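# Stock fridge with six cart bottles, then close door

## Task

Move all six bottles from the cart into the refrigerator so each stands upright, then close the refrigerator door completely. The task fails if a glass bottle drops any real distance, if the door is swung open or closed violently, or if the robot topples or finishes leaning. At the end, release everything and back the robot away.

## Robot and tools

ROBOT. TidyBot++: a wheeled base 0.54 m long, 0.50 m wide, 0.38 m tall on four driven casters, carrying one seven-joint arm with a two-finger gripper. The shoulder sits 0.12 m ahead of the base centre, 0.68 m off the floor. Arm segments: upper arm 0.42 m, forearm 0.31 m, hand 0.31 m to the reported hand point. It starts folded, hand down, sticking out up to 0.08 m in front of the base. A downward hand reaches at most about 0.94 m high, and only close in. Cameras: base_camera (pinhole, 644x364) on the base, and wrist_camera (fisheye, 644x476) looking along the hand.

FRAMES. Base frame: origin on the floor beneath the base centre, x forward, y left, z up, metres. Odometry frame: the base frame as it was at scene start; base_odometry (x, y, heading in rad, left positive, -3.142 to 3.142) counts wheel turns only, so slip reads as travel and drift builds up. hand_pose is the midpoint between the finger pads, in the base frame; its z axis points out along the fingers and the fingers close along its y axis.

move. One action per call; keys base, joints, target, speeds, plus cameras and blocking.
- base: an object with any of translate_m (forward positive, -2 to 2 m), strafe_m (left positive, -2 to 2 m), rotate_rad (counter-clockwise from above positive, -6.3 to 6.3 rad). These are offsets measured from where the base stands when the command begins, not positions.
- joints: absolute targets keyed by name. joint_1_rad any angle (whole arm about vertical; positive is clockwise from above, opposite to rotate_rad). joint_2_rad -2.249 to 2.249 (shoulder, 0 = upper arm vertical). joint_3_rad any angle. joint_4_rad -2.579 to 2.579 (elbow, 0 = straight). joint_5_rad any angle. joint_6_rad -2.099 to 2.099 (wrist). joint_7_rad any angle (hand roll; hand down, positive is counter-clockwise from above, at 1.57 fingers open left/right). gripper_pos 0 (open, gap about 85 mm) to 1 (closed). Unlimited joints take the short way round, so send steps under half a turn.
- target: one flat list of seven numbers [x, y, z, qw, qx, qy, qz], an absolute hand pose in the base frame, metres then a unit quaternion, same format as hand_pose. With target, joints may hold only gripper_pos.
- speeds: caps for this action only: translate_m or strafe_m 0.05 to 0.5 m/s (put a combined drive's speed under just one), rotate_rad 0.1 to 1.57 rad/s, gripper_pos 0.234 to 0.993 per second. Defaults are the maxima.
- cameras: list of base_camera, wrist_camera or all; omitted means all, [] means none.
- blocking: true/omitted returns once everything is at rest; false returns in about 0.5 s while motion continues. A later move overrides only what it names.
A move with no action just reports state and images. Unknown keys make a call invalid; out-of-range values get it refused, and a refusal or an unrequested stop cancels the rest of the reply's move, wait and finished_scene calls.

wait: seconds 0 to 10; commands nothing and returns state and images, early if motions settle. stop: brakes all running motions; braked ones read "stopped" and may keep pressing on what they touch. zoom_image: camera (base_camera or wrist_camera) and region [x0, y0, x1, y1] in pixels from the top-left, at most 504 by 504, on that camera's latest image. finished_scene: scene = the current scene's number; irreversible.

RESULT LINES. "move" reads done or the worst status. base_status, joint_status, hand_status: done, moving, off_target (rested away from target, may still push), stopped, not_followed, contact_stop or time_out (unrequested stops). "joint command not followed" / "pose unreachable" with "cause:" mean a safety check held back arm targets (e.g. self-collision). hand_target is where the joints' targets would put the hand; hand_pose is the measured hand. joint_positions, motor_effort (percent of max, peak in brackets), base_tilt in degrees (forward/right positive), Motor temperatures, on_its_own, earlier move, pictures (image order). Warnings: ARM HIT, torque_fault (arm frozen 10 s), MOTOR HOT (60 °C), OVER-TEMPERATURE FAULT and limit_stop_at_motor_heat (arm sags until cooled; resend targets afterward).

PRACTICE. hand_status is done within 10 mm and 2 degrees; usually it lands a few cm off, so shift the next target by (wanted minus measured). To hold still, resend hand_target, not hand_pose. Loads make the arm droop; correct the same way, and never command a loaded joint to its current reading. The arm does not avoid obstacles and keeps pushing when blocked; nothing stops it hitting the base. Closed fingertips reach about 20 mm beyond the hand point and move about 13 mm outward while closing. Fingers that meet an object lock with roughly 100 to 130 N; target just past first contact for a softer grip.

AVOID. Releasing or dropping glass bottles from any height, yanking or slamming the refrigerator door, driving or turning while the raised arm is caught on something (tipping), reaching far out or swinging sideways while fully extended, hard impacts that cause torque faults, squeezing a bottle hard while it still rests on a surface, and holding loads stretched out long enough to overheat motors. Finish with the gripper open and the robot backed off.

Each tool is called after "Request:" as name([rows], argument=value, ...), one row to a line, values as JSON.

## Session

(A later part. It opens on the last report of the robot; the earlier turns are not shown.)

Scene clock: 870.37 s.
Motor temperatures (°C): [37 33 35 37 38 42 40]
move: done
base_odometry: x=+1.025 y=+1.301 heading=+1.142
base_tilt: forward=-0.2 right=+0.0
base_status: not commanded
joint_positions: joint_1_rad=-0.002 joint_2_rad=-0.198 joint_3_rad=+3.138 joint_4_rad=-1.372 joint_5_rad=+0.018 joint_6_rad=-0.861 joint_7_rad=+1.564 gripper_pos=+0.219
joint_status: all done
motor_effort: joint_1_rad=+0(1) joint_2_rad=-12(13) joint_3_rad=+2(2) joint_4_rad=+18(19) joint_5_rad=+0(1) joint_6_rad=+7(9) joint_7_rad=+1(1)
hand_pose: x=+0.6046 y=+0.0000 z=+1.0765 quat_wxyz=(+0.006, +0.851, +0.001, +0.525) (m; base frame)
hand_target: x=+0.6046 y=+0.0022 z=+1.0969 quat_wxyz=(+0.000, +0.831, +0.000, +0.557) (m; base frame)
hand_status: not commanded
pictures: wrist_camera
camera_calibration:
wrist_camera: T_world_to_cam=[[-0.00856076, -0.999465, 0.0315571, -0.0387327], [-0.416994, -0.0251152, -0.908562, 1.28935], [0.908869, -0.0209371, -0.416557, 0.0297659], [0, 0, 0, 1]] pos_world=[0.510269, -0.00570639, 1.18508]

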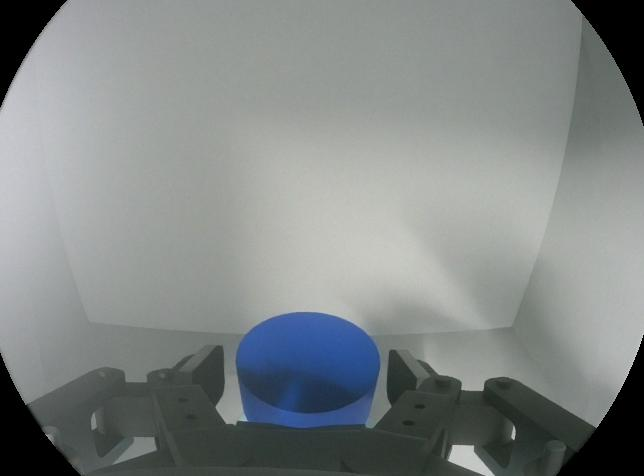

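Request:
move(base={"translate_m": -0.35}, speeds={"translate_m": 0.15})

Scene clock: 875.87 s.
Motor temperatures (°C): [37 33 35 37 38 42 40]
move: done
base_odometry: x=+0.880 y=+0.982 heading=+1.142
base_tilt: forward=-0.1 right=+0.1
base_status: done
joint_positions: joint_1_rad=-0.002 joint_2_rad=-0.214 joint_3_rad=+3.138 joint_4_rad=-1.372 joint_5_rad=+0.018 joint_6_rad=-0.861 joint_7_rad=+1.564 gripper_pos=+0.219
joint_status: not commanded
motor_effort: joint_1_rad=+0(1) joint_2_rad=-11(16) joint_3_rad=+1(2) joint_4_rad=+18(18) joint_5_rad=+1(1) joint_6_rad=+7(8) joint_7_rad=+1(1)
hand_pose: x=+0.5982 y=-0.0001 z=+1.0841 quat_wxyz=(+0.006, +0.847, +0.001, +0.532) (m; base frame)
hand_target: x=+0.6046 y=+0.0022 z=+1.0969 quat_wxyz=(+0.000, +0.831, +0.000, +0.557) (m; base frame)
hand_status: not commanded
pictures: base_camera, wrist_camera
camera_calibration:
wrist_camera: T_world_to_cam=[[-0.00906288, -0.999466, 0.0313832, -0.0385534], [-0.402299, -0.0250882, -0.915164, 1.29204], [0.915463, -0.0209195, -0.401857, 0.018895], [0, 0, 0, 1]] pos_world=[0.502139, -0.00572266, 1.19123]

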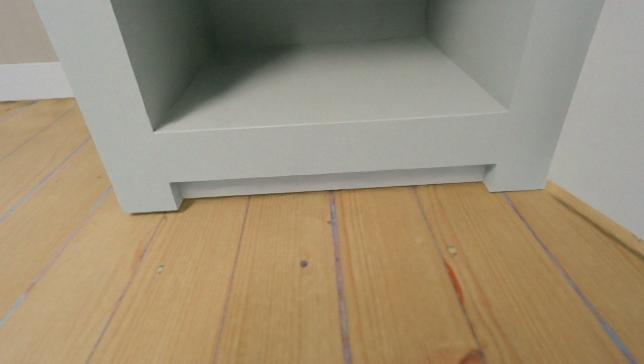

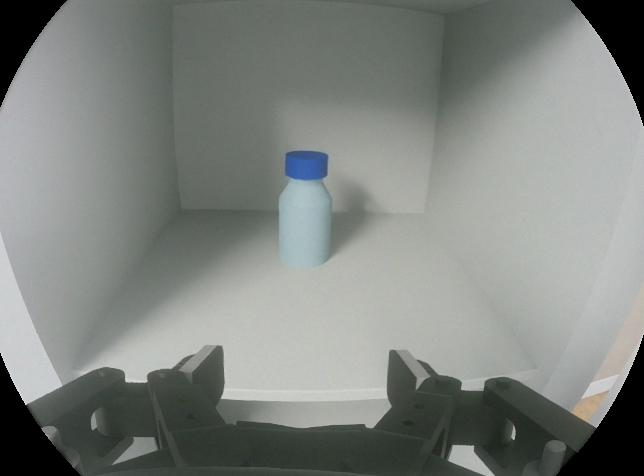

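Request:
move(base={"translate_m": -0.5}, joints={"joint_1_rad": 0.0, "joint_2_rad": -0.51, "joint_3_rad": 3.14, "joint_4_rad": -1.97, "joint_5_rad": 0.0, "joint_6_rad": -0.54, "joint_7_rad": 1.57, "gripper_pos": 0.2}, cameras=[])

Request:
move(base={"translate_m": -1.015, "strafe_m": 0.11, "rotate_rad": -0.792}, speeds={"rotate_rad": 0.8}, cameras=[])

Request:
move(base={"translate_m": -0.124, "strafe_m": -0.731}, cameras=["wrist_camera"])

Scene clock: 917.77 s.
Motor temperatures (°C): [37 33 35 36 38 42 40]
move: done
base_odometry: x=+0.671 y=+0.528 heading=+1.142
base_tilt: forward=-0.2 right=+0.1
base_status: done
joint_positions: joint_1_rad=-0.002 joint_2_rad=-0.507 joint_3_rad=+3.138 joint_4_rad=-1.949 joint_5_rad=+0.018 joint_6_rad=-0.616 joint_7_rad=+1.564 gripper_pos=+0.200
joint_status: all done
motor_effort: joint_1_rad=-1(1) joint_2_rad=-3(15) joint_3_rad=+1(2) joint_4_rad=+19(20) joint_5_rad=+0(1) joint_6_rad=+7(9) joint_7_rad=+1(2)
hand_pose: x=+0.5016 y=+0.0004 z=+0.9441 quat_wxyz=(+0.006, +0.857, +0.003, +0.515) (m; base frame)
hand_target: x=+0.5091 y=+0.0021 z=+0.9542 quat_wxyz=(+0.000, +0.841, +0.000, +0.540) (m; base frame)
hand_status: not commanded
pictures: none
No camera images: "cameras" was empty.

Scene clock: 921.03 s.
Motor temperatures (°C): [37 32 35 36 38 42 40]
move: done
base_odometry: x=+0.149 y=-0.350 heading=+0.349
base_tilt: forward=-0.2 right=+0.1
base_status: done
joint_positions: joint_1_rad=-0.002 joint_2_rad=-0.511 joint_3_rad=+3.138 joint_4_rad=-1.950 joint_5_rad=+0.018 joint_6_rad=-0.613 joint_7_rad=+1.564 gripper_pos=+0.200
joint_status: not commanded
motor_effort: joint_1_rad=-1(1) joint_2_rad=-3(6) joint_3_rad=+1(3) joint_4_rad=+19(19) joint_5_rad=+0(1) joint_6_rad=+7(9) joint_7_rad=+1(1)
hand_pose: x=+0.5009 y=+0.0005 z=+0.9463 quat_wxyz=(+0.006, +0.855, +0.003, +0.518) (m; base frame)
hand_target: x=+0.5091 y=+0.0021 z=+0.9542 quat_wxyz=(+0.000, +0.841, +0.000, +0.540) (m; base frame)
hand_status: not commanded
pictures: none
No camera images: "cameras" was empty.

Scene clock: 923.87 s.
Motor temperatures (°C): [37 32 35 36 38 42 40]
move: done
base_odometry: x=+0.283 y=-1.079 heading=+0.349
base_tilt: forward=-0.2 right=+0.1
base_status: done
joint_positions: joint_1_rad=-0.002 joint_2_rad=-0.511 joint_3_rad=+3.138 joint_4_rad=-1.950 joint_5_rad=+0.018 joint_6_rad=-0.613 joint_7_rad=+1.564 gripper_pos=+0.200
joint_status: not commanded
motor_effort: joint_1_rad=+0(1) joint_2_rad=-3(4) joint_3_rad=+2(3) joint_4_rad=+19(19) joint_5_rad=+0(1) joint_6_rad=+9(9) joint_7_rad=+1(1)
hand_pose: x=+0.5009 y=+0.0005 z=+0.9462 quat_wxyz=(+0.006, +0.855, +0.003, +0.518) (m; base frame)
hand_target: x=+0.5091 y=+0.0021 z=+0.9542 quat_wxyz=(+0.000, +0.841, +0.000, +0.540) (m; base frame)
hand_status: not commanded
pictures: wrist_camera
camera_calibration:
wrist_camera: T_world_to_cam=[[-0.00408012, -0.999417, 0.0338863, -0.0394485], [-0.431739, -0.0288051, -0.901538, 1.12857], [0.901989, -0.0183084, -0.43137, 0.0871777], [0, 0, 0, 1]] pos_world=[0.408454, -0.00532084, 1.05639]

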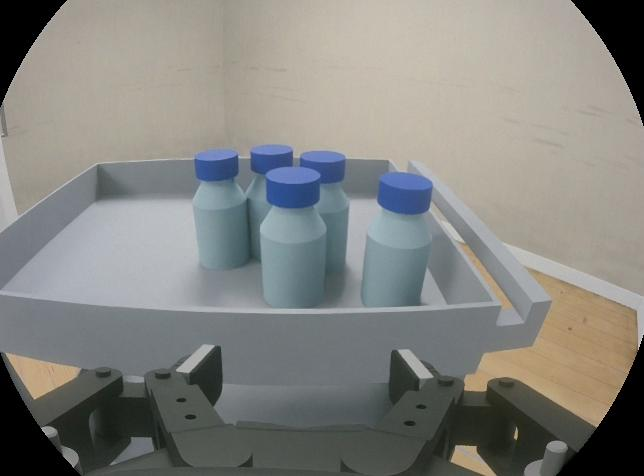

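Request:
move(base={"translate_m": 0.13, "strafe_m": 0.0165}, speeds={"translate_m": 0.15}, joints={"joint_1_rad": 0.0, "joint_2_rad": -0.51, "joint_3_rad": 3.14, "joint_4_rad": -2.005, "joint_5_rad": 0.0, "joint_6_rad": -0.54, "joint_7_rad": 1.57, "gripper_pos": 0.2}, cameras=["wrist_camera"])

Scene clock: 948.20 s.
Motor temperatures (°C): [37 32 35 36 38 43 40]
move: done
base_odometry: x=+0.399 y=-1.019 heading=+0.349
base_tilt: forward=-0.1 right=+0.1
base_status: done
joint_positions: joint_1_rad=-0.002 joint_2_rad=-0.511 joint_3_rad=+3.138 joint_4_rad=-1.989 joint_5_rad=+0.018 joint_6_rad=-0.611 joint_7_rad=+1.564 gripper_pos=+0.200
joint_status: all done
motor_effort: joint_1_rad=-1(1) joint_2_rad=-3(5) joint_3_rad=+1(2) joint_4_rad=+19(20) joint_5_rad=+0(1) joint_6_rad=+7(9) joint_7_rad=+1(1)
hand_pose: x=+0.4967 y=+0.0004 z=+0.9238 quat_wxyz=(+0.006, +0.865, +0.004, +0.502) (m; base frame)
hand_target: x=+0.5054 y=+0.0021 z=+0.9334 quat_wxyz=(+0.000, +0.851, +0.000, +0.525) (m; base frame)
hand_status: not commanded
pictures: wrist_camera
camera_calibration:
wrist_camera: T_world_to_cam=[[-0.00283366, -0.999411, 0.0342076, -0.0396709], [-0.465347, -0.0289604, -0.884655, 1.1076], [0.885124, -0.0184252, -0.46499, 0.120708], [0, 0, 0, 1]] pos_world=[0.408462, -0.00534713, 1.03732]

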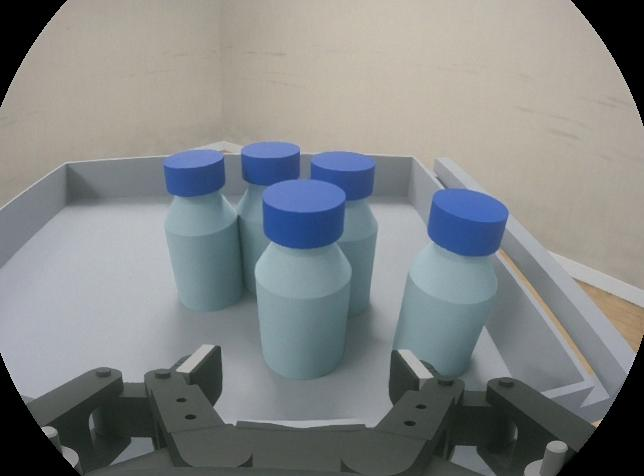

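Request:
move(base={"translate_m": 0.126, "strafe_m": 0.004}, speeds={"translate_m": 0.12}, cameras=["wrist_camera"])

Scene clock: 958.57 s.
Motor temperatures (°C): [37 32 35 36 38 43 40]
move: done
base_odometry: x=+0.516 y=-0.972 heading=+0.349
base_tilt: forward=-0.2 right=+0.1
base_status: done
joint_positions: joint_1_rad=-0.002 joint_2_rad=-0.511 joint_3_rad=+3.138 joint_4_rad=-1.989 joint_5_rad=+0.018 joint_6_rad=-0.611 joint_7_rad=+1.564 gripper_pos=+0.200
joint_status: not commanded
motor_effort: joint_1_rad=+0(1) joint_2_rad=-3(6) joint_3_rad=+1(2) joint_4_rad=+19(19) joint_5_rad=+0(1) joint_6_rad=+7(8) joint_7_rad=+1(1)
hand_pose: x=+0.4968 y=+0.0004 z=+0.9239 quat_wxyz=(+0.006, +0.865, +0.004, +0.502) (m; base frame)
hand_target: x=+0.5054 y=+0.0021 z=+0.9334 quat_wxyz=(+0.000, +0.851, +0.000, +0.525) (m; base frame)
hand_status: not commanded
pictures: wrist_camera
camera_calibration:
wrist_camera: T_world_to_cam=[[-0.002839, -0.999411, 0.0342054, -0.0396673], [-0.465023, -0.0289626, -0.884825, 1.10771], [0.885294, -0.0184183, -0.464667, 0.120321], [0, 0, 0, 1]] pos_world=[0.408477, -0.00534577, 1.03739]

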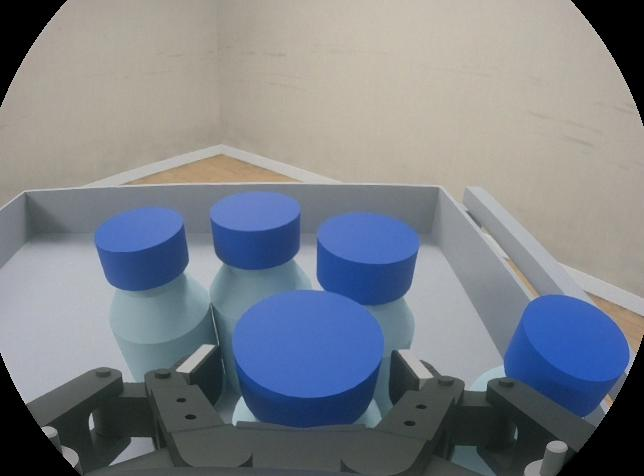

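Request:
move(base={"translate_m": 0.012, "strafe_m": -0.001}, speeds={"translate_m": 0.1}, cameras=["wrist_camera"])

Scene clock: 965.37 s.
Motor temperatures (°C): [37 32 35 36 38 43 40]
move: done
base_odometry: x=+0.528 y=-0.969 heading=+0.349
base_tilt: forward=-0.2 right=+0.1
base_status: done
joint_positions: joint_1_rad=-0.002 joint_2_rad=-0.507 joint_3_rad=+3.138 joint_4_rad=-1.989 joint_5_rad=+0.018 joint_6_rad=-0.610 joint_7_rad=+1.564 gripper_pos=+0.200
joint_status: not commanded
motor_effort: joint_1_rad=-1(1) joint_2_rad=-3(6) joint_3_rad=+1(2) joint_4_rad=+19(19) joint_5_rad=-1(1) joint_6_rad=+7(8) joint_7_rad=+1(1)
hand_pose: x=+0.4977 y=+0.0004 z=+0.9228 quat_wxyz=(+0.006, +0.865, +0.004, +0.501) (m; base frame)
hand_target: x=+0.5054 y=+0.0021 z=+0.9334 quat_wxyz=(+0.000, +0.851, +0.000, +0.525) (m; base frame)
hand_status: not commanded
pictures: wrist_camera
camera_calibration:
wrist_camera: T_world_to_cam=[[-0.00274109, -0.999411, 0.0342164, -0.0396836], [-0.467184, -0.0289731, -0.883685, 1.10725], [0.884156, -0.0184076, -0.466829, 0.121637], [0, 0, 0, 1]] pos_world=[0.409634, -0.00534068, 1.0366]

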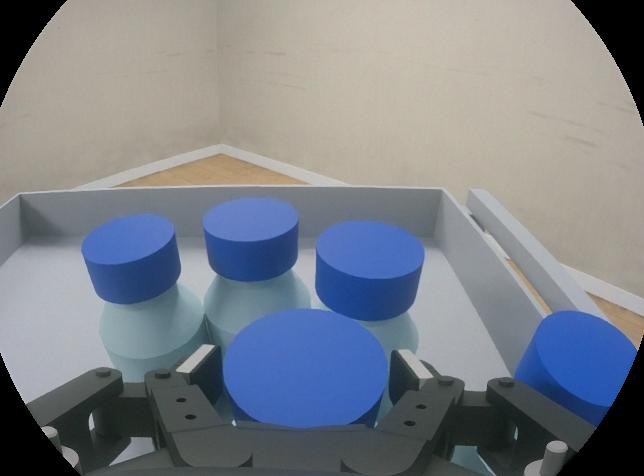

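Request:
move(joints={"gripper_pos": 0.45}, speeds={"gripper_pos": 0.234}, cameras=["wrist_camera"])

Scene clock: 971.43 s.
Motor temperatures (°C): [37 32 35 36 38 43 40]
move: off_target
base_odometry: x=+0.528 y=-0.969 heading=+0.349
base_tilt: forward=-0.2 right=+0.0
base_status: not commanded
joint_positions: joint_1_rad=-0.002 joint_2_rad=-0.507 joint_3_rad=+3.138 joint_4_rad=-1.989 joint_5_rad=+0.018 joint_6_rad=-0.610 joint_7_rad=+1.564 gripper_pos=+0.414
joint_status: gripper_pos off_target (ended at +0.414, target +0.450)
motor_effort: joint_1_rad=-1(1) joint_2_rad=-2(3) joint_3_rad=+1(2) joint_4_rad=+17(19) joint_5_rad=-1(2) joint_6_rad=+6(8) joint_7_rad=+1(1)
hand_pose: x=+0.4978 y=+0.0004 z=+0.9230 quat_wxyz=(+0.006, +0.865, +0.004, +0.502) (m; base frame)
hand_target: x=+0.5054 y=+0.0021 z=+0.9334 quat_wxyz=(+0.000, +0.851, +0.000, +0.525) (m; base frame)
hand_status: not commanded
pictures: wrist_camera
camera_calibration:
wrist_camera: T_world_to_cam=[[-0.0027491, -0.999411, 0.0342131, -0.0396781], [-0.466699, -0.0289764, -0.883941, 1.10742], [0.884412, -0.0183973, -0.466344, 0.121057], [0, 0, 0, 1]] pos_world=[0.409657, -0.00533865, 1.0367]

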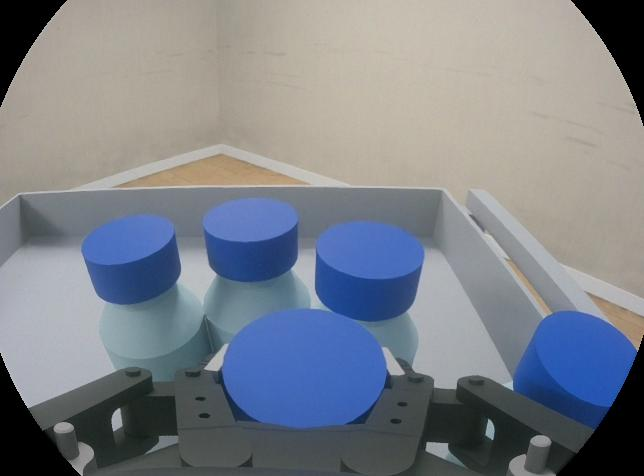

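Request:
move(joints={"joint_1_rad": 0.0, "joint_2_rad": -0.44, "joint_3_rad": 3.14, "joint_4_rad": -1.72, "joint_5_rad": 0.0, "joint_6_rad": -0.86, "joint_7_rad": 1.57}, cameras=[])

Request:
move(joints={"joint_1_rad": 0.0, "joint_2_rad": -0.38, "joint_3_rad": 3.14, "joint_4_rad": -1.42, "joint_5_rad": 0.0, "joint_6_rad": -1.06, "joint_7_rad": 1.57}, cameras=["wrist_camera"])

Scene clock: 987.70 s.
Motor temperatures (°C): [37 32 35 36 38 43 40]
move: done
base_odometry: x=+0.528 y=-0.969 heading=+0.349
base_tilt: forward=-0.1 right=+0.0
base_status: not commanded
joint_positions: joint_1_rad=-0.002 joint_2_rad=-0.449 joint_3_rad=+3.138 joint_4_rad=-1.778 joint_5_rad=+0.018 joint_6_rad=-0.788 joint_7_rad=+1.564 gripper_pos=+0.414
joint_status: all done
motor_effort: joint_1_rad=+0(2) joint_2_rad=-7(7) joint_3_rad=+1(2) joint_4_rad=+22(23) joint_5_rad=-1(1) joint_6_rad=+10(12) joint_7_rad=+1(2)
hand_pose: x=+0.5074 y=-0.0002 z=+0.9746 quat_wxyz=(+0.006, +0.871, +0.002, +0.490) (m; base frame)
hand_target: x=+0.5031 y=+0.0021 z=+0.9848 quat_wxyz=(+0.000, +0.877, +0.000, +0.480) (m; base frame)
hand_status: not commanded
pictures: none
No camera images: "cameras" was empty.

Scene clock: 989.13 s.
Motor temperatures (°C): [37 32 35 36 38 43 40]
move: done
base_odometry: x=+0.528 y=-0.969 heading=+0.349
base_tilt: forward=-0.2 right=+0.1
base_status: not commanded
joint_positions: joint_1_rad=-0.002 joint_2_rad=-0.390 joint_3_rad=+3.138 joint_4_rad=-1.477 joint_5_rad=+0.018 joint_6_rad=-0.988 joint_7_rad=+1.564 gripper_pos=+0.414
joint_status: all done
motor_effort: joint_1_rad=+0(2) joint_2_rad=-8(8) joint_3_rad=+1(2) joint_4_rad=+20(23) joint_5_rad=+0(1) joint_6_rad=+10(12) joint_7_rad=+1(2)
hand_pose: x=+0.5100 y=-0.0008 z=+1.0668 quat_wxyz=(+0.007, +0.861, +0.000, +0.508) (m; base frame)
hand_target: x=+0.5027 y=+0.0021 z=+1.0745 quat_wxyz=(+0.000, +0.867, +0.000, +0.498) (m; base frame)
hand_status: not commanded
pictures: wrist_camera
camera_calibration:
wrist_camera: T_world_to_cam=[[-0.00958968, -0.999449, 0.0317646, -0.0397127], [-0.45268, -0.0239855, -0.891351, 1.24096], [0.891622, -0.0229269, -0.4522, 0.158512], [0, 0, 0, 1]] pos_world=[0.420042, -0.00629168, 1.17907]

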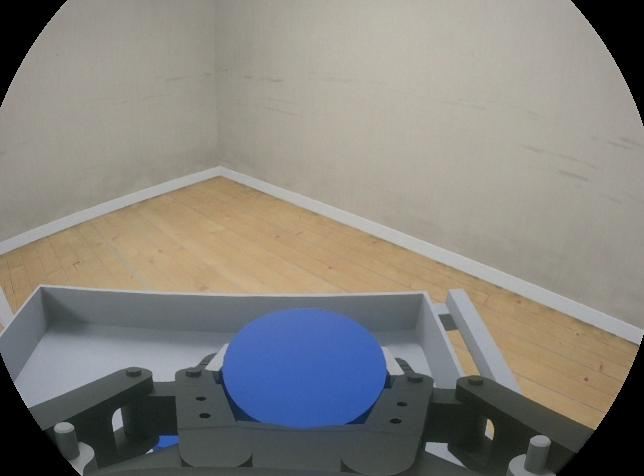

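Request:
move(base={"translate_m": -0.223, "strafe_m": 0.58, "rotate_rad": 0.793}, speeds={"rotate_rad": 0.6}, cameras=[])

Request:
move(base={"translate_m": 1.649, "strafe_m": 0.051}, joints={"joint_1_rad": 0.0, "joint_2_rad": -0.115, "joint_3_rad": 3.14, "joint_4_rad": -1.105, "joint_5_rad": 0.0, "joint_6_rad": -1.11, "joint_7_rad": 1.57}, cameras=["base_camera", "wrist_camera"])

Scene clock: 1004.40 s.
Motor temperatures (°C): [37 32 35 36 38 42 40]
move: done
base_odometry: x=+0.120 y=-0.500 heading=+1.143
base_tilt: forward=-0.2 right=+0.1
base_status: done
joint_positions: joint_1_rad=-0.002 joint_2_rad=-0.383 joint_3_rad=+3.139 joint_4_rad=-1.477 joint_5_rad=+0.018 joint_6_rad=-0.990 joint_7_rad=+1.564 gripper_pos=+0.414
joint_status: not commanded
motor_effort: joint_1_rad=+0(3) joint_2_rad=-8(9) joint_3_rad=+1(4) joint_4_rad=+20(21) joint_5_rad=+0(3) joint_6_rad=+11(12) joint_7_rad=+1(1)
hand_pose: x=+0.5122 y=-0.0015 z=+1.0635 quat_wxyz=(+0.007, +0.863, +0.000, +0.504) (m; base frame)
hand_target: x=+0.5027 y=+0.0021 z=+1.0745 quat_wxyz=(+0.000, +0.867, +0.000, +0.498) (m; base frame)
hand_status: not commanded
pictures: none
No camera images: "cameras" was empty.

Scene clock: 1008.80 s.
Motor temperatures (°C): [37 32 35 36 38 42 40]
move: done
base_odometry: x=+0.759 y=+1.021 heading=+1.143
base_tilt: forward=-0.2 right=+0.1
base_status: done
joint_positions: joint_1_rad=-0.002 joint_2_rad=-0.111 joint_3_rad=+3.139 joint_4_rad=-1.164 joint_5_rad=+0.018 joint_6_rad=-1.041 joint_7_rad=+1.564 gripper_pos=+0.414
joint_status: all done
motor_effort: joint_1_rad=+0(1) joint_2_rad=-17(20) joint_3_rad=+1(2) joint_4_rad=+20(21) joint_5_rad=+1(2) joint_6_rad=+11(12) joint_7_rad=+1(2)
hand_pose: x=+0.6152 y=-0.0013 z=+1.1000 quat_wxyz=(+0.006, +0.866, -0.001, +0.500) (m; base frame)
hand_target: x=+0.6022 y=+0.0022 z=+1.1151 quat_wxyz=(-0.001, +0.867, +0.000, +0.498) (m; base frame)
hand_status: not commanded
pictures: base_camera, wrist_camera
camera_calibration:
wrist_camera: T_world_to_cam=[[-0.0109069, -0.999476, 0.0304612, -0.0380329], [-0.469711, -0.0217719, -0.882552, 1.31901], [0.882753, -0.0239339, -0.469227, 0.103849], [0, 0, 0, 1]] pos_world=[0.527466, -0.00681007, 1.21398]

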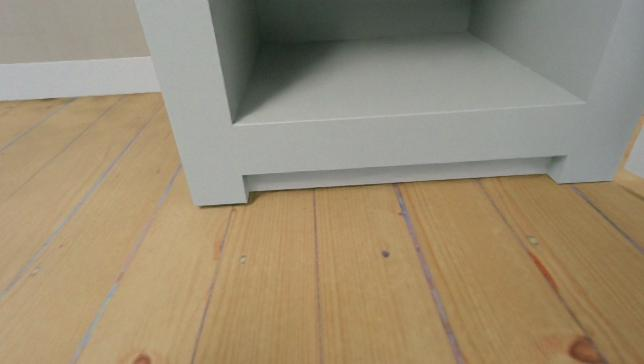

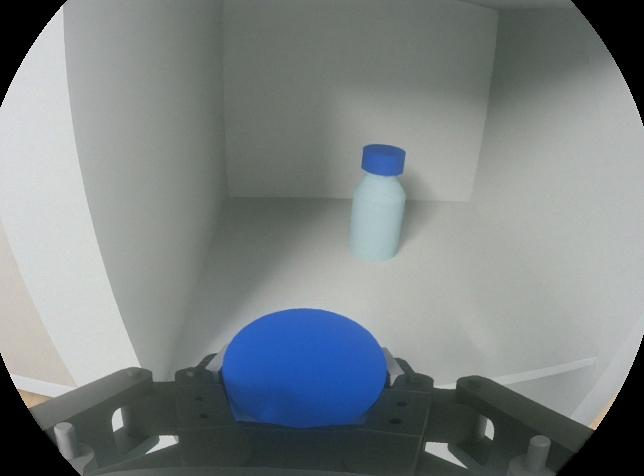

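Request:
move(base={"rotate_rad": 0.02, "strafe_m": 0.028}, speeds={"strafe_m": 0.1}, cameras=["base_camera", "wrist_camera"])

Scene clock: 1025.70 s.
Motor temperatures (°C): [37 32 35 36 38 42 40]
move: done
base_odometry: x=+0.733 y=+1.033 heading=+1.163
base_tilt: forward=-0.2 right=+0.1
base_status: done
joint_positions: joint_1_rad=-0.001 joint_2_rad=-0.111 joint_3_rad=+3.140 joint_4_rad=-1.164 joint_5_rad=+0.018 joint_6_rad=-1.041 joint_7_rad=+1.564 gripper_pos=+0.414
joint_status: not commanded
motor_effort: joint_1_rad=+0(4) joint_2_rad=-17(18) joint_3_rad=+1(4) joint_4_rad=+20(20) joint_5_rad=+0(2) joint_6_rad=+11(11) joint_7_rad=+1(1)
hand_pose: x=+0.6152 y=-0.0020 z=+1.1001 quat_wxyz=(+0.007, +0.866, -0.002, +0.500) (m; base frame)
hand_target: x=+0.6022 y=+0.0022 z=+1.1151 quat_wxyz=(-0.001, +0.867, +0.000, +0.498) (m; base frame)
hand_status: not commanded
pictures: base_camera, wrist_camera
camera_calibration:
wrist_camera: T_world_to_cam=[[-0.0122861, -0.999465, 0.0303252, -0.0377293], [-0.469744, -0.0210035, -0.882553, 1.31904], [0.882717, -0.0250882, -0.469235, 0.103891], [0, 0, 0, 1]] pos_world=[0.527441, -0.00739816, 1.21401]

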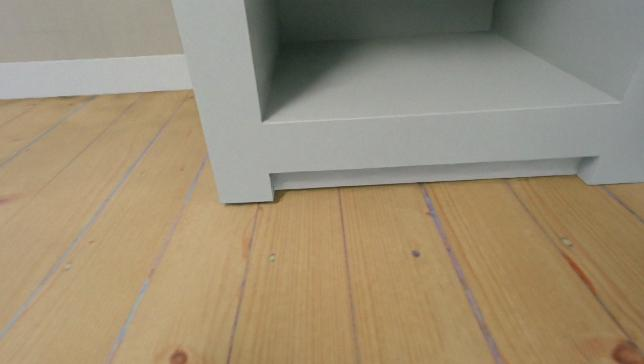

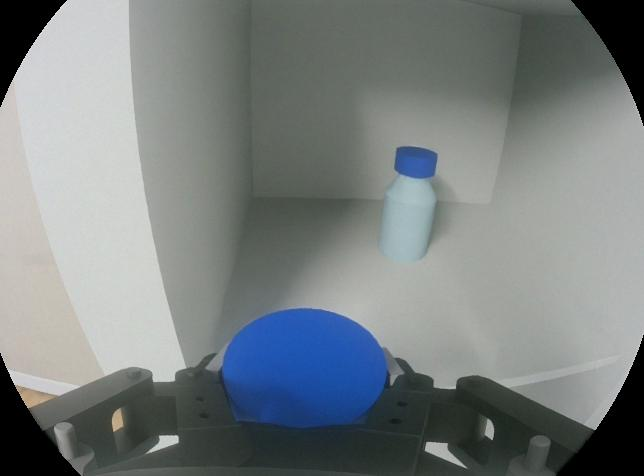

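Request:
move(base={"rotate_rad": 0.012, "strafe_m": -0.011}, speeds={"strafe_m": 0.1}, cameras=[])

Request:
move(base={"translate_m": 0.337}, speeds={"translate_m": 0.15}, cameras=["base_camera", "wrist_camera"])

Scene clock: 1050.77 s.
Motor temperatures (°C): [37 32 35 37 38 42 40]
move: done
base_odometry: x=+0.743 y=+1.029 heading=+1.175
base_tilt: forward=-0.1 right=+0.1
base_status: done
joint_positions: joint_1_rad=-0.001 joint_2_rad=-0.111 joint_3_rad=+3.140 joint_4_rad=-1.164 joint_5_rad=+0.017 joint_6_rad=-1.041 joint_7_rad=+1.564 gripper_pos=+0.414
joint_status: not commanded
motor_effort: joint_1_rad=-1(3) joint_2_rad=-17(19) joint_3_rad=+1(4) joint_4_rad=+20(21) joint_5_rad=+1(2) joint_6_rad=+11(11) joint_7_rad=+1(1)
hand_pose: x=+0.6152 y=-0.0018 z=+1.1002 quat_wxyz=(+0.006, +0.866, -0.001, +0.500) (m; base frame)
hand_target: x=+0.6022 y=+0.0022 z=+1.1151 quat_wxyz=(-0.001, +0.867, +0.000, +0.498) (m; base frame)
hand_status: not commanded
pictures: none
No camera images: "cameras" was empty.

Scene clock: 1053.67 s.
Motor temperatures (°C): [37 32 35 37 38 42 40]
move: done
base_odometry: x=+0.873 y=+1.340 heading=+1.175
base_tilt: forward=-0.1 right=+0.1
base_status: done
joint_positions: joint_1_rad=-0.001 joint_2_rad=-0.107 joint_3_rad=+3.140 joint_4_rad=-1.163 joint_5_rad=+0.017 joint_6_rad=-1.043 joint_7_rad=+1.564 gripper_pos=+0.414
joint_status: not commanded
motor_effort: joint_1_rad=+0(1) joint_2_rad=-17(20) joint_3_rad=+1(2) joint_4_rad=+20(21) joint_5_rad=+0(1) joint_6_rad=+11(11) joint_7_rad=+0(1)
hand_pose: x=+0.6167 y=-0.0018 z=+1.0982 quat_wxyz=(+0.006, +0.867, -0.001, +0.498) (m; base frame)
hand_target: x=+0.6022 y=+0.0022 z=+1.1151 quat_wxyz=(-0.001, +0.867, +0.000, +0.498) (m; base frame)
hand_status: not commanded
pictures: base_camera, wrist_camera
camera_calibration:
wrist_camera: T_world_to_cam=[[-0.0117856, -0.99948, 0.0300003, -0.0374094], [-0.473941, -0.0208347, -0.88031, 1.3182], [0.880477, -0.0245934, -0.47345, 0.10775], [0, 0, 0, 1]] pos_world=[0.529439, -0.00727562, 1.21256]

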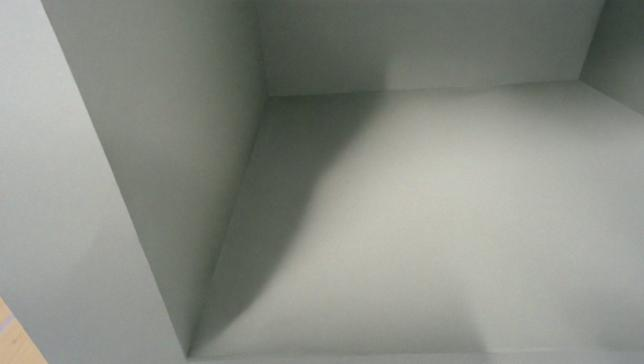

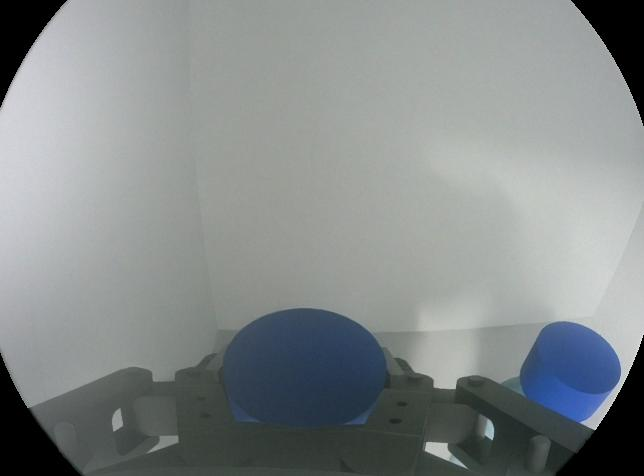

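Request:
move(joints={"joint_1_rad": 0.0, "joint_2_rad": -0.178, "joint_3_rad": 3.14, "joint_4_rad": -1.275, "joint_5_rad": 0.0, "joint_6_rad": -0.87, "joint_7_rad": 1.57}, cameras=[])

Request:
move(joints={"joint_1_rad": 0.0, "joint_2_rad": -0.19, "joint_3_rad": 3.14, "joint_4_rad": -1.31, "joint_5_rad": 0.0, "joint_6_rad": -0.845, "joint_7_rad": 1.57}, cameras=[])

Request:
move(joints={"joint_1_rad": 0.0, "joint_2_rad": -0.195, "joint_3_rad": 3.14, "joint_4_rad": -1.33, "joint_5_rad": 0.0, "joint_6_rad": -0.835, "joint_7_rad": 1.57}, cameras=[])

Scene clock: 1068.00 s.
Motor temperatures (°C): [37 32 35 37 38 42 40]
move: done
base_odometry: x=+0.873 y=+1.340 heading=+1.175
base_tilt: forward=-0.2 right=+0.0
base_status: not commanded
joint_positions: joint_1_rad=-0.001 joint_2_rad=-0.134 joint_3_rad=+3.140 joint_4_rad=-1.276 joint_5_rad=+0.017 joint_6_rad=-0.961 joint_7_rad=+1.564 gripper_pos=+0.414
joint_status: all done
motor_effort: joint_1_rad=-1(2) joint_2_rad=-16(18) joint_3_rad=+1(2) joint_4_rad=+20(22) joint_5_rad=+0(2) joint_6_rad=+10(12) joint_7_rad=+1(2)
hand_pose: x=+0.6168 y=-0.0016 z=+1.0716 quat_wxyz=(+0.006, +0.868, -0.001, +0.496) (m; base frame)
hand_target: x=+0.6114 y=+0.0023 z=+1.1192 quat_wxyz=(-0.001, +0.832, +0.000, +0.554) (m; base frame)
hand_status: not commanded
pictures: none
No camera images: "cameras" was empty.

Scene clock: 1068.67 s.
Motor temperatures (°C): [37 32 35 37 38 42 40]
move: done
base_odometry: x=+0.873 y=+1.340 heading=+1.175
base_tilt: forward=-0.2 right=+0.1
base_status: not commanded
joint_positions: joint_1_rad=-0.001 joint_2_rad=-0.150 joint_3_rad=+3.140 joint_4_rad=-1.309 joint_5_rad=+0.017 joint_6_rad=-0.936 joint_7_rad=+1.564 gripper_pos=+0.414
joint_status: all done
motor_effort: joint_1_rad=+0(1) joint_2_rad=-16(17) joint_3_rad=+1(3) joint_4_rad=+21(21) joint_5_rad=+0(1) joint_6_rad=+10(11) joint_7_rad=+1(1)
hand_pose: x=+0.6136 y=-0.0015 z=+1.0683 quat_wxyz=(+0.006, +0.866, -0.001, +0.500) (m; base frame)
hand_target: x=+0.6099 y=+0.0023 z=+1.1124 quat_wxyz=(-0.001, +0.832, +0.000, +0.555) (m; base frame)
hand_status: not commanded
pictures: none
No camera images: "cameras" was empty.

Scene clock: 1069.23 s.
Motor temperatures (°C): [37 32 35 37 38 42 40]
move: done
base_odometry: x=+0.873 y=+1.340 heading=+1.175
base_tilt: forward=-0.2 right=+0.1
base_status: not commanded
joint_positions: joint_1_rad=-0.001 joint_2_rad=-0.159 joint_3_rad=+3.140 joint_4_rad=-1.323 joint_5_rad=+0.017 joint_6_rad=-0.921 joint_7_rad=+1.564 gripper_pos=+0.414
joint_status: all done
motor_effort: joint_1_rad=+0(1) joint_2_rad=-15(16) joint_3_rad=+1(2) joint_4_rad=+20(21) joint_5_rad=-1(1) joint_6_rad=+9(11) joint_7_rad=+1(2)
hand_pose: x=+0.6120 y=-0.0015 z=+1.0684 quat_wxyz=(+0.006, +0.864, +0.000, +0.504) (m; base frame)
hand_target: x=+0.6092 y=+0.0023 z=+1.1063 quat_wxyz=(-0.001, +0.833, +0.000, +0.553) (m; base frame)
hand_status: not commanded
pictures: none
No camera images: "cameras" was empty.

Request:
move(joints={"joint_1_rad": 0.0, "joint_2_rad": -0.2, "joint_3_rad": 3.14, "joint_4_rad": -1.35, "joint_5_rad": 0.0, "joint_6_rad": -0.835, "joint_7_rad": 1.57}, cameras=["wrist_camera"])

Scene clock: 1073.70 s.
Motor temperatures (°C): [37 32 35 37 38 42 40]
move: done
base_odometry: x=+0.873 y=+1.340 heading=+1.175
base_tilt: forward=-0.2 right=+0.1
base_status: not commanded
joint_positions: joint_1_rad=-0.001 joint_2_rad=-0.168 joint_3_rad=+3.140 joint_4_rad=-1.336 joint_5_rad=+0.017 joint_6_rad=-0.911 joint_7_rad=+1.564 gripper_pos=+0.414
joint_status: all done
motor_effort: joint_1_rad=-1(1) joint_2_rad=-14(16) joint_3_rad=+1(1) joint_4_rad=+19(20) joint_5_rad=+0(1) joint_6_rad=+8(10) joint_7_rad=+1(1)
hand_pose: x=+0.6096 y=-0.0014 z=+1.0684 quat_wxyz=(+0.006, +0.862, +0.000, +0.507) (m; base frame)
hand_target: x=+0.6073 y=+0.0022 z=+1.0973 quat_wxyz=(-0.001, +0.837, +0.000, +0.547) (m; base frame)
hand_status: not commanded
pictures: wrist_camera
camera_calibration:
wrist_camera: T_world_to_cam=[[-0.0103446, -0.99947, 0.0308577, -0.0379847], [-0.456514, -0.0227352, -0.889426, 1.28773], [0.889656, -0.0232877, -0.456037, 0.0757314], [0, 0, 0, 1]] pos_world=[0.520098, -0.00692424, 1.18105]

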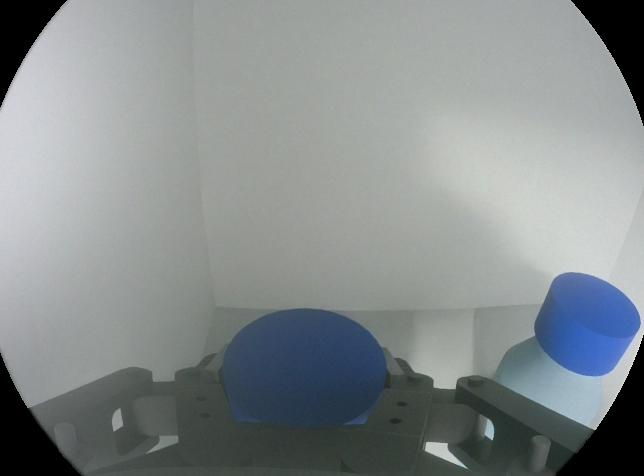

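Request:
move(joints={"gripper_pos": 0.22}, speeds={"gripper_pos": 0.234}, cameras=[])

Request:
move(base={"translate_m": -0.3}, speeds={"translate_m": 0.2}, cameras=["wrist_camera"])

Scene clock: 1083.50 s.
Motor temperatures (°C): [37 32 35 37 38 42 40]
move: done
base_odometry: x=+0.873 y=+1.340 heading=+1.175
base_tilt: forward=-0.2 right=+0.0
base_status: not commanded
joint_positions: joint_1_rad=-0.001 joint_2_rad=-0.178 joint_3_rad=+3.140 joint_4_rad=-1.337 joint_5_rad=+0.017 joint_6_rad=-0.908 joint_7_rad=+1.564 gripper_pos=+0.219
joint_status: all done
motor_effort: joint_1_rad=-1(1) joint_2_rad=-12(14) joint_3_rad=+1(2) joint_4_rad=+18(19) joint_5_rad=+0(1) joint_6_rad=+7(9) joint_7_rad=+0(2)
hand_pose: x=+0.6063 y=-0.0014 z=+1.0739 quat_wxyz=(+0.006, +0.859, +0.000, +0.512) (m; base frame)
hand_target: x=+0.6073 y=+0.0022 z=+1.0973 quat_wxyz=(-0.001, +0.837, +0.000, +0.547) (m; base frame)
hand_status: not commanded
pictures: none
No camera images: "cameras" was empty.

Scene clock: 1085.73 s.
Motor temperatures (°C): [37 32 35 37 38 42 40]
move: done
base_odometry: x=+0.757 y=+1.063 heading=+1.176
base_tilt: forward=-0.2 right=+0.1
base_status: done
joint_positions: joint_1_rad=-0.001 joint_2_rad=-0.195 joint_3_rad=+3.140 joint_4_rad=-1.337 joint_5_rad=+0.017 joint_6_rad=-0.907 joint_7_rad=+1.564 gripper_pos=+0.219
joint_status: not commanded
motor_effort: joint_1_rad=+0(1) joint_2_rad=-12(17) joint_3_rad=+1(2) joint_4_rad=+17(18) joint_5_rad=+0(1) joint_6_rad=+8(8) joint_7_rad=+1(1)
hand_pose: x=+0.5998 y=-0.0014 z=+1.0821 quat_wxyz=(+0.006, +0.854, +0.000, +0.520) (m; base frame)
hand_target: x=+0.6073 y=+0.0022 z=+1.0973 quat_wxyz=(-0.001, +0.837, +0.000, +0.547) (m; base frame)
hand_status: not commanded
pictures: wrist_camera
camera_calibration:
wrist_camera: T_world_to_cam=[[-0.0112028, -0.999471, 0.0305272, -0.0376306], [-0.429466, -0.0227607, -0.902796, 1.29376], [0.903013, -0.0232242, -0.428984, 0.0533656], [0, 0, 0, 1]] pos_world=[0.507015, -0.00692443, 1.19204]

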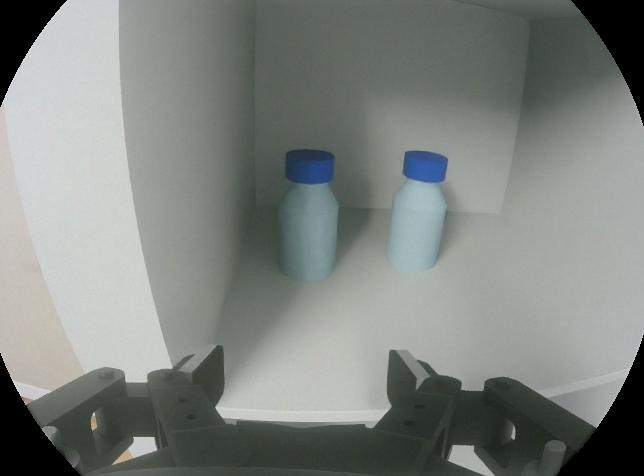

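Request:
move(base={"translate_m": -0.55}, joints={"joint_1_rad": 0.0, "joint_2_rad": -0.51, "joint_3_rad": 3.14, "joint_4_rad": -2.005, "joint_5_rad": 0.0, "joint_6_rad": -0.54, "joint_7_rad": 1.57, "gripper_pos": 0.2}, cameras=[])

Request:
move(base={"translate_m": -1.027, "strafe_m": 0.033, "rotate_rad": -0.826}, speeds={"rotate_rad": 0.8}, cameras=[])

Request:
move(base={"translate_m": -0.067, "strafe_m": -0.799}, cameras=["wrist_camera"])

Scene clock: 1114.90 s.
Motor temperatures (°C): [37 32 35 36 38 42 40]
move: done
base_odometry: x=+0.546 y=+0.555 heading=+1.176
base_tilt: forward=-0.2 right=+0.1
base_status: done
joint_positions: joint_1_rad=-0.001 joint_2_rad=-0.505 joint_3_rad=+3.140 joint_4_rad=-1.984 joint_5_rad=+0.017 joint_6_rad=-0.616 joint_7_rad=+1.564 gripper_pos=+0.200
joint_status: all done
motor_effort: joint_1_rad=+0(2) joint_2_rad=-3(15) joint_3_rad=+1(2) joint_4_rad=+19(19) joint_5_rad=-1(1) joint_6_rad=+8(10) joint_7_rad=+0(2)
hand_pose: x=+0.4979 y=-0.0006 z=+0.9226 quat_wxyz=(+0.006, +0.866, +0.002, +0.499) (m; base frame)
hand_target: x=+0.5054 y=+0.0021 z=+0.9334 quat_wxyz=(+0.000, +0.851, +0.000, +0.525) (m; base frame)
hand_status: not commanded
pictures: none
No camera images: "cameras" was empty.

Scene clock: 1118.23 s.
Motor temperatures (°C): [37 32 35 36 38 42 40]
move: done
base_odometry: x=+0.120 y=-0.381 heading=+0.350
base_tilt: forward=-0.2 right=+0.0
base_status: done
joint_positions: joint_1_rad=-0.001 joint_2_rad=-0.505 joint_3_rad=+3.140 joint_4_rad=-1.985 joint_5_rad=+0.017 joint_6_rad=-0.613 joint_7_rad=+1.564 gripper_pos=+0.200
joint_status: not commanded
motor_effort: joint_1_rad=+0(1) joint_2_rad=-3(5) joint_3_rad=+2(3) joint_4_rad=+19(19) joint_5_rad=+1(2) joint_6_rad=+7(8) joint_7_rad=+1(1)
hand_pose: x=+0.4984 y=-0.0006 z=+0.9233 quat_wxyz=(+0.006, +0.866, +0.002, +0.501) (m; base frame)
hand_target: x=+0.5054 y=+0.0021 z=+0.9334 quat_wxyz=(+0.000, +0.851, +0.000, +0.525) (m; base frame)
hand_status: not commanded
pictures: none
No camera images: "cameras" was empty.

Scene clock: 1123.60 s.
Motor temperatures (°C): [37 32 35 36 38 42 40]
move: time_out
base_odometry: x=+0.321 y=-1.113 heading=+0.350
base_tilt: forward=-0.2 right=+0.1
base_status: strafe_m time_out (by the wheels' count: -0.756 of -0.799); the other done
joint_positions: joint_1_rad=-0.001 joint_2_rad=-0.509 joint_3_rad=+3.143 joint_4_rad=-1.990 joint_5_rad=+0.016 joint_6_rad=-0.607 joint_7_rad=+1.564 gripper_pos=+0.200
joint_status: not commanded
motor_effort: joint_1_rad=+0(3) joint_2_rad=-4(13) joint_3_rad=+1(13) joint_4_rad=+19(20) joint_5_rad=+0(4) joint_6_rad=+7(9) joint_7_rad=+1(1)
hand_pose: x=+0.4977 y=-0.0019 z=+0.9240 quat_wxyz=(+0.006, +0.864, +0.000, +0.503) (m; base frame)
hand_target: x=+0.5054 y=+0.0021 z=+0.9334 quat_wxyz=(+0.000, +0.851, +0.000, +0.525) (m; base frame)
hand_status: not commanded
pictures: wrist_camera
camera_calibration:
wrist_camera: T_world_to_cam=[[-0.00798848, -0.999513, 0.0301804, -0.0356586], [-0.463471, -0.0230429, -0.885812, 1.10832], [0.886076, -0.021064, -0.463061, 0.11761], [0, 0, 0, 1]] pos_world=[0.40918, -0.00762493, 1.0373]

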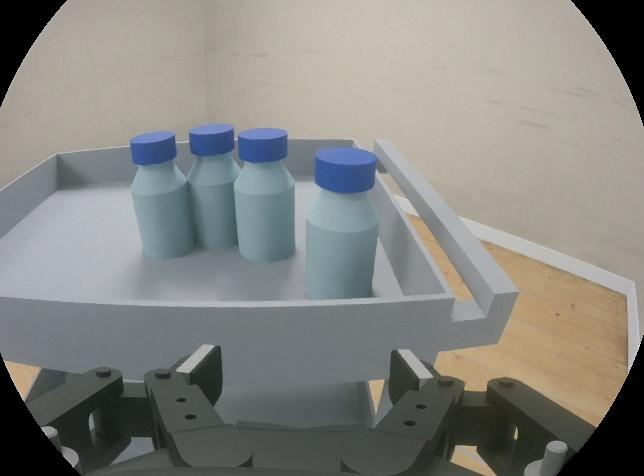

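Request:
move(base={"strafe_m": 0.05}, speeds={"strafe_m": 0.1}, cameras=["base_camera", "wrist_camera"])

Scene clock: 1136.50 s.
Motor temperatures (°C): [37 32 35 36 38 42 40]
move: done
base_odometry: x=+0.303 y=-1.066 heading=+0.350
base_tilt: forward=-0.2 right=+0.1
base_status: done
joint_positions: joint_1_rad=-0.001 joint_2_rad=-0.509 joint_3_rad=+3.143 joint_4_rad=-1.990 joint_5_rad=+0.016 joint_6_rad=-0.607 joint_7_rad=+1.564 gripper_pos=+0.200
joint_status: not commanded
motor_effort: joint_1_rad=+0(1) joint_2_rad=-3(4) joint_3_rad=+2(3) joint_4_rad=+19(19) joint_5_rad=+0(1) joint_6_rad=+8(8) joint_7_rad=+1(1)
hand_pose: x=+0.4977 y=-0.0019 z=+0.9240 quat_wxyz=(+0.006, +0.864, +0.000, +0.503) (m; base frame)
hand_target: x=+0.5054 y=+0.0021 z=+0.9334 quat_wxyz=(+0.000, +0.851, +0.000, +0.525) (m; base frame)
hand_status: not commanded
pictures: base_camera, wrist_camera
camera_calibration:
wrist_camera: T_world_to_cam=[[-0.00798848, -0.999513, 0.0301804, -0.0356586], [-0.463471, -0.0230429, -0.885812, 1.10832], [0.886076, -0.021064, -0.463061, 0.11761], [0, 0, 0, 1]] pos_world=[0.40918, -0.00762493, 1.0373]

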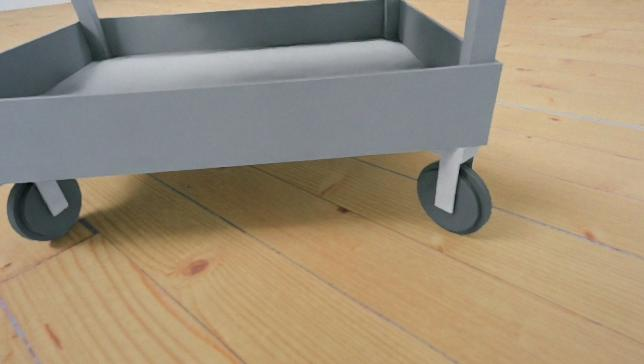

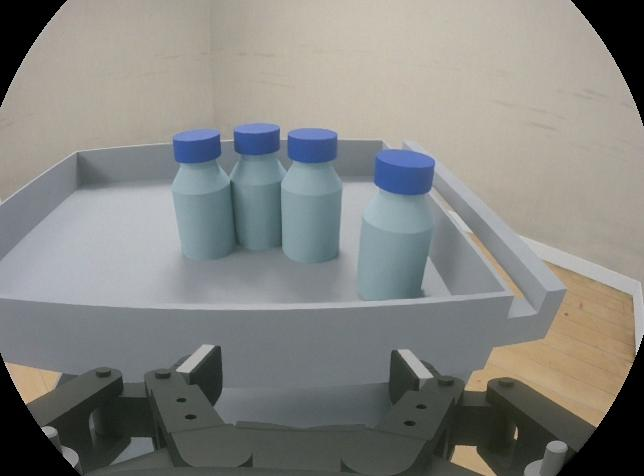

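Request:
move(base={"translate_m": 0.145, "strafe_m": -0.086}, speeds={"translate_m": 0.2}, cameras=["wrist_camera"])

Scene clock: 1166.13 s.
Motor temperatures (°C): [37 32 35 36 38 42 40]
move: done
base_odometry: x=+0.469 y=-1.097 heading=+0.350
base_tilt: forward=-0.2 right=+0.1
base_status: done
joint_positions: joint_1_rad=-0.001 joint_2_rad=-0.509 joint_3_rad=+3.143 joint_4_rad=-1.990 joint_5_rad=+0.016 joint_6_rad=-0.607 joint_7_rad=+1.564 gripper_pos=+0.200
joint_status: not commanded
motor_effort: joint_1_rad=-1(1) joint_2_rad=-3(5) joint_3_rad=+1(2) joint_4_rad=+19(19) joint_5_rad=+1(1) joint_6_rad=+6(9) joint_7_rad=+1(1)
hand_pose: x=+0.4977 y=-0.0019 z=+0.9240 quat_wxyz=(+0.006, +0.864, +0.000, +0.503) (m; base frame)
hand_target: x=+0.5054 y=+0.0021 z=+0.9334 quat_wxyz=(+0.000, +0.851, +0.000, +0.525) (m; base frame)
hand_status: not commanded
pictures: wrist_camera
camera_calibration:
wrist_camera: T_world_to_cam=[[-0.00799203, -0.999513, 0.0301793, -0.0356575], [-0.463367, -0.0230428, -0.885867, 1.10835], [0.88613, -0.021064, -0.462957, 0.117532], [0, 0, 0, 1]] pos_world=[0.409138, -0.00762498, 1.03734]

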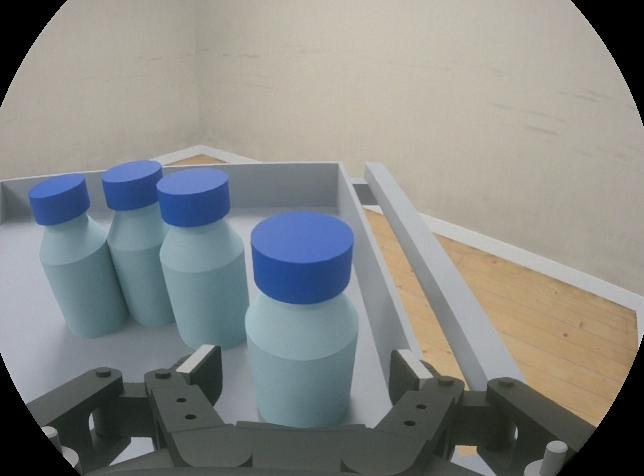

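Request:
move(base={"translate_m": 0.065, "strafe_m": 0.001}, speeds={"translate_m": 0.12}, cameras=["wrist_camera"])

Scene clock: 1196.57 s.
Motor temperatures (°C): [37 32 35 36 38 42 40]
move: done
base_odometry: x=+0.530 y=-1.074 heading=+0.350
base_tilt: forward=-0.2 right=+0.1
base_status: done
joint_positions: joint_1_rad=-0.001 joint_2_rad=-0.509 joint_3_rad=+3.143 joint_4_rad=-1.990 joint_5_rad=+0.016 joint_6_rad=-0.607 joint_7_rad=+1.564 gripper_pos=+0.200
joint_status: not commanded
motor_effort: joint_1_rad=-1(1) joint_2_rad=-3(5) joint_3_rad=+1(2) joint_4_rad=+19(19) joint_5_rad=+0(1) joint_6_rad=+7(8) joint_7_rad=+1(1)
hand_pose: x=+0.4977 y=-0.0019 z=+0.9240 quat_wxyz=(+0.006, +0.864, +0.000, +0.503) (m; base frame)
hand_target: x=+0.5054 y=+0.0021 z=+0.9334 quat_wxyz=(+0.000, +0.851, +0.000, +0.525) (m; base frame)
hand_status: not commanded
pictures: wrist_camera
camera_calibration:
wrist_camera: T_world_to_cam=[[-0.00799469, -0.999513, 0.0301785, -0.0356566], [-0.463289, -0.0230427, -0.885908, 1.10837], [0.886171, -0.0210639, -0.462879, 0.117474], [0, 0, 0, 1]] pos_world=[0.409107, -0.00762501, 1.03736]

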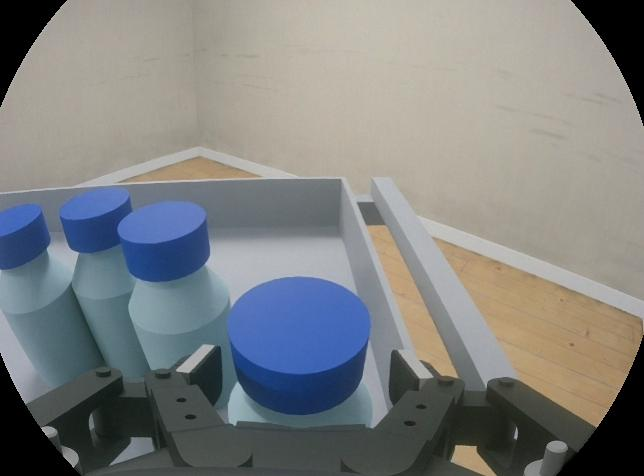

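Request:
move(base={"translate_m": 0.014, "strafe_m": 0.003}, speeds={"translate_m": 0.12}, cameras=["wrist_camera"])

Scene clock: 1201.60 s.
Motor temperatures (°C): [37 32 35 36 38 42 40]
move: done
base_odometry: x=+0.543 y=-1.066 heading=+0.350
base_tilt: forward=-0.2 right=+0.0
base_status: done
joint_positions: joint_1_rad=-0.001 joint_2_rad=-0.506 joint_3_rad=+3.143 joint_4_rad=-1.990 joint_5_rad=+0.016 joint_6_rad=-0.606 joint_7_rad=+1.564 gripper_pos=+0.200
joint_status: not commanded
motor_effort: joint_1_rad=-1(1) joint_2_rad=-3(6) joint_3_rad=+1(2) joint_4_rad=+19(19) joint_5_rad=+0(1) joint_6_rad=+7(8) joint_7_rad=+1(1)
hand_pose: x=+0.4985 y=-0.0019 z=+0.9229 quat_wxyz=(+0.006, +0.865, +0.000, +0.502) (m; base frame)
hand_target: x=+0.5054 y=+0.0021 z=+0.9334 quat_wxyz=(+0.000, +0.851, +0.000, +0.525) (m; base frame)
hand_status: not commanded
pictures: wrist_camera
camera_calibration:
wrist_camera: T_world_to_cam=[[-0.00790153, -0.999512, 0.0302058, -0.0356854], [-0.465909, -0.0230479, -0.884532, 1.10776], [0.884797, -0.0210623, -0.4655, 0.119327], [0, 0, 0, 1]] pos_world=[0.410254, -0.00762313, 1.03648]

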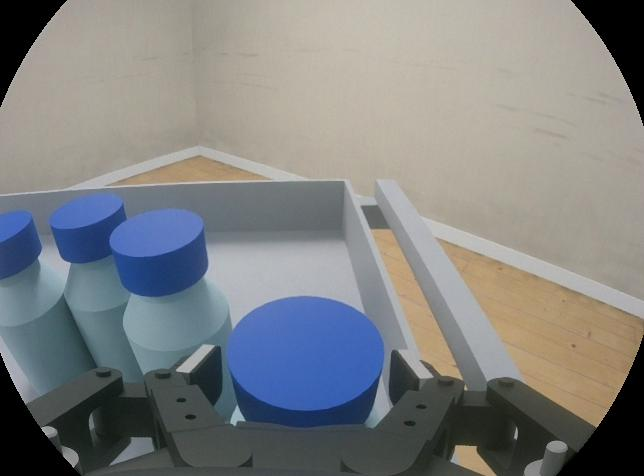

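Request:
move(base={"translate_m": 0.008, "strafe_m": 0.0}, speeds={"translate_m": 0.12}, cameras=["wrist_camera"])

Request:
move(joints={"gripper_pos": 0.45}, speeds={"gripper_pos": 0.234}, cameras=["wrist_camera"])

Scene clock: 1206.00 s.
Motor temperatures (°C): [37 32 35 36 38 42 40]
move: done
base_odometry: x=+0.550 y=-1.063 heading=+0.350
base_tilt: forward=-0.2 right=+0.0
base_status: done
joint_positions: joint_1_rad=-0.001 joint_2_rad=-0.506 joint_3_rad=+3.143 joint_4_rad=-1.990 joint_5_rad=+0.016 joint_6_rad=-0.606 joint_7_rad=+1.564 gripper_pos=+0.200
joint_status: not commanded
motor_effort: joint_1_rad=-1(1) joint_2_rad=-3(6) joint_3_rad=+1(2) joint_4_rad=+18(19) joint_5_rad=+0(1) joint_6_rad=+7(8) joint_7_rad=+1(1)
hand_pose: x=+0.4984 y=-0.0019 z=+0.9230 quat_wxyz=(+0.006, +0.865, +0.000, +0.502) (m; base frame)
hand_target: x=+0.5054 y=+0.0021 z=+0.9334 quat_wxyz=(+0.000, +0.851, +0.000, +0.525) (m; base frame)
hand_status: not commanded
pictures: wrist_camera
camera_calibration:
wrist_camera: T_world_to_cam=[[-0.00790774, -0.999512, 0.030204, -0.0356834], [-0.465727, -0.0230477, -0.884628, 1.10781], [0.884893, -0.0210622, -0.465318, 0.119191], [0, 0, 0, 1]] pos_world=[0.410181, -0.00762321, 1.03654]

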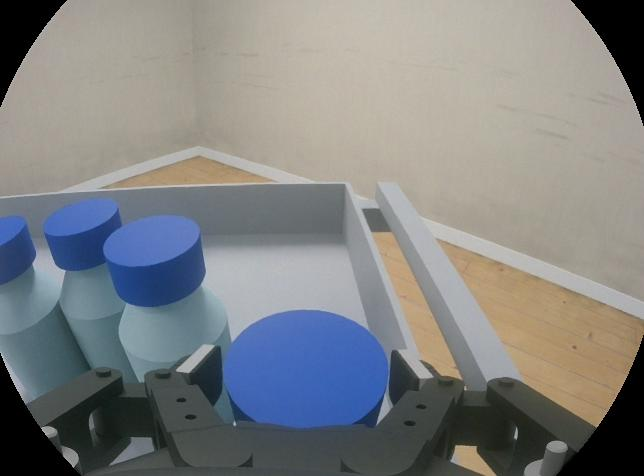

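Scene clock: 1207.40 s.
Motor temperatures (°C): [37 32 35 36 38 42 40]
move: off_target
base_odometry: x=+0.550 y=-1.063 heading=+0.350
base_tilt: forward=-0.1 right=+0.0
base_status: not commanded
joint_positions: joint_1_rad=-0.001 joint_2_rad=-0.506 joint_3_rad=+3.143 joint_4_rad=-1.990 joint_5_rad=+0.016 joint_6_rad=-0.606 joint_7_rad=+1.564 gripper_pos=+0.414
joint_status: gripper_pos off_target (ended at +0.414, target +0.450)
motor_effort: joint_1_rad=-1(1) joint_2_rad=-1(3) joint_3_rad=+1(2) joint_4_rad=+17(19) joint_5_rad=-1(1) joint_6_rad=+7(8) joint_7_rad=+1(1)
hand_pose: x=+0.4985 y=-0.0019 z=+0.9231 quat_wxyz=(+0.006, +0.865, +0.000, +0.502) (m; base frame)
hand_target: x=+0.5054 y=+0.0021 z=+0.9334 quat_wxyz=(+0.000, +0.851, +0.000, +0.525) (m; base frame)
hand_status: not commanded
pictures: wrist_camera
camera_calibration:
wrist_camera: T_world_to_cam=[[-0.00791397, -0.999513, 0.0302014, -0.0356791], [-0.46535, -0.0230514, -0.884827, 1.10793], [0.885091, -0.0210567, -0.464941, 0.11874], [0, 0, 0, 1]] pos_world=[0.410199, -0.00762203, 1.03661]

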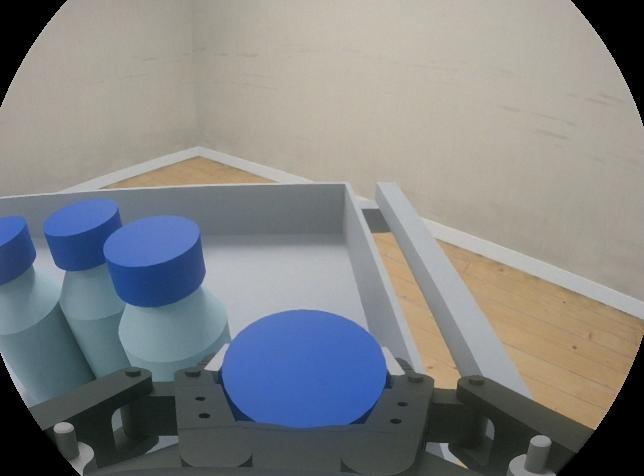

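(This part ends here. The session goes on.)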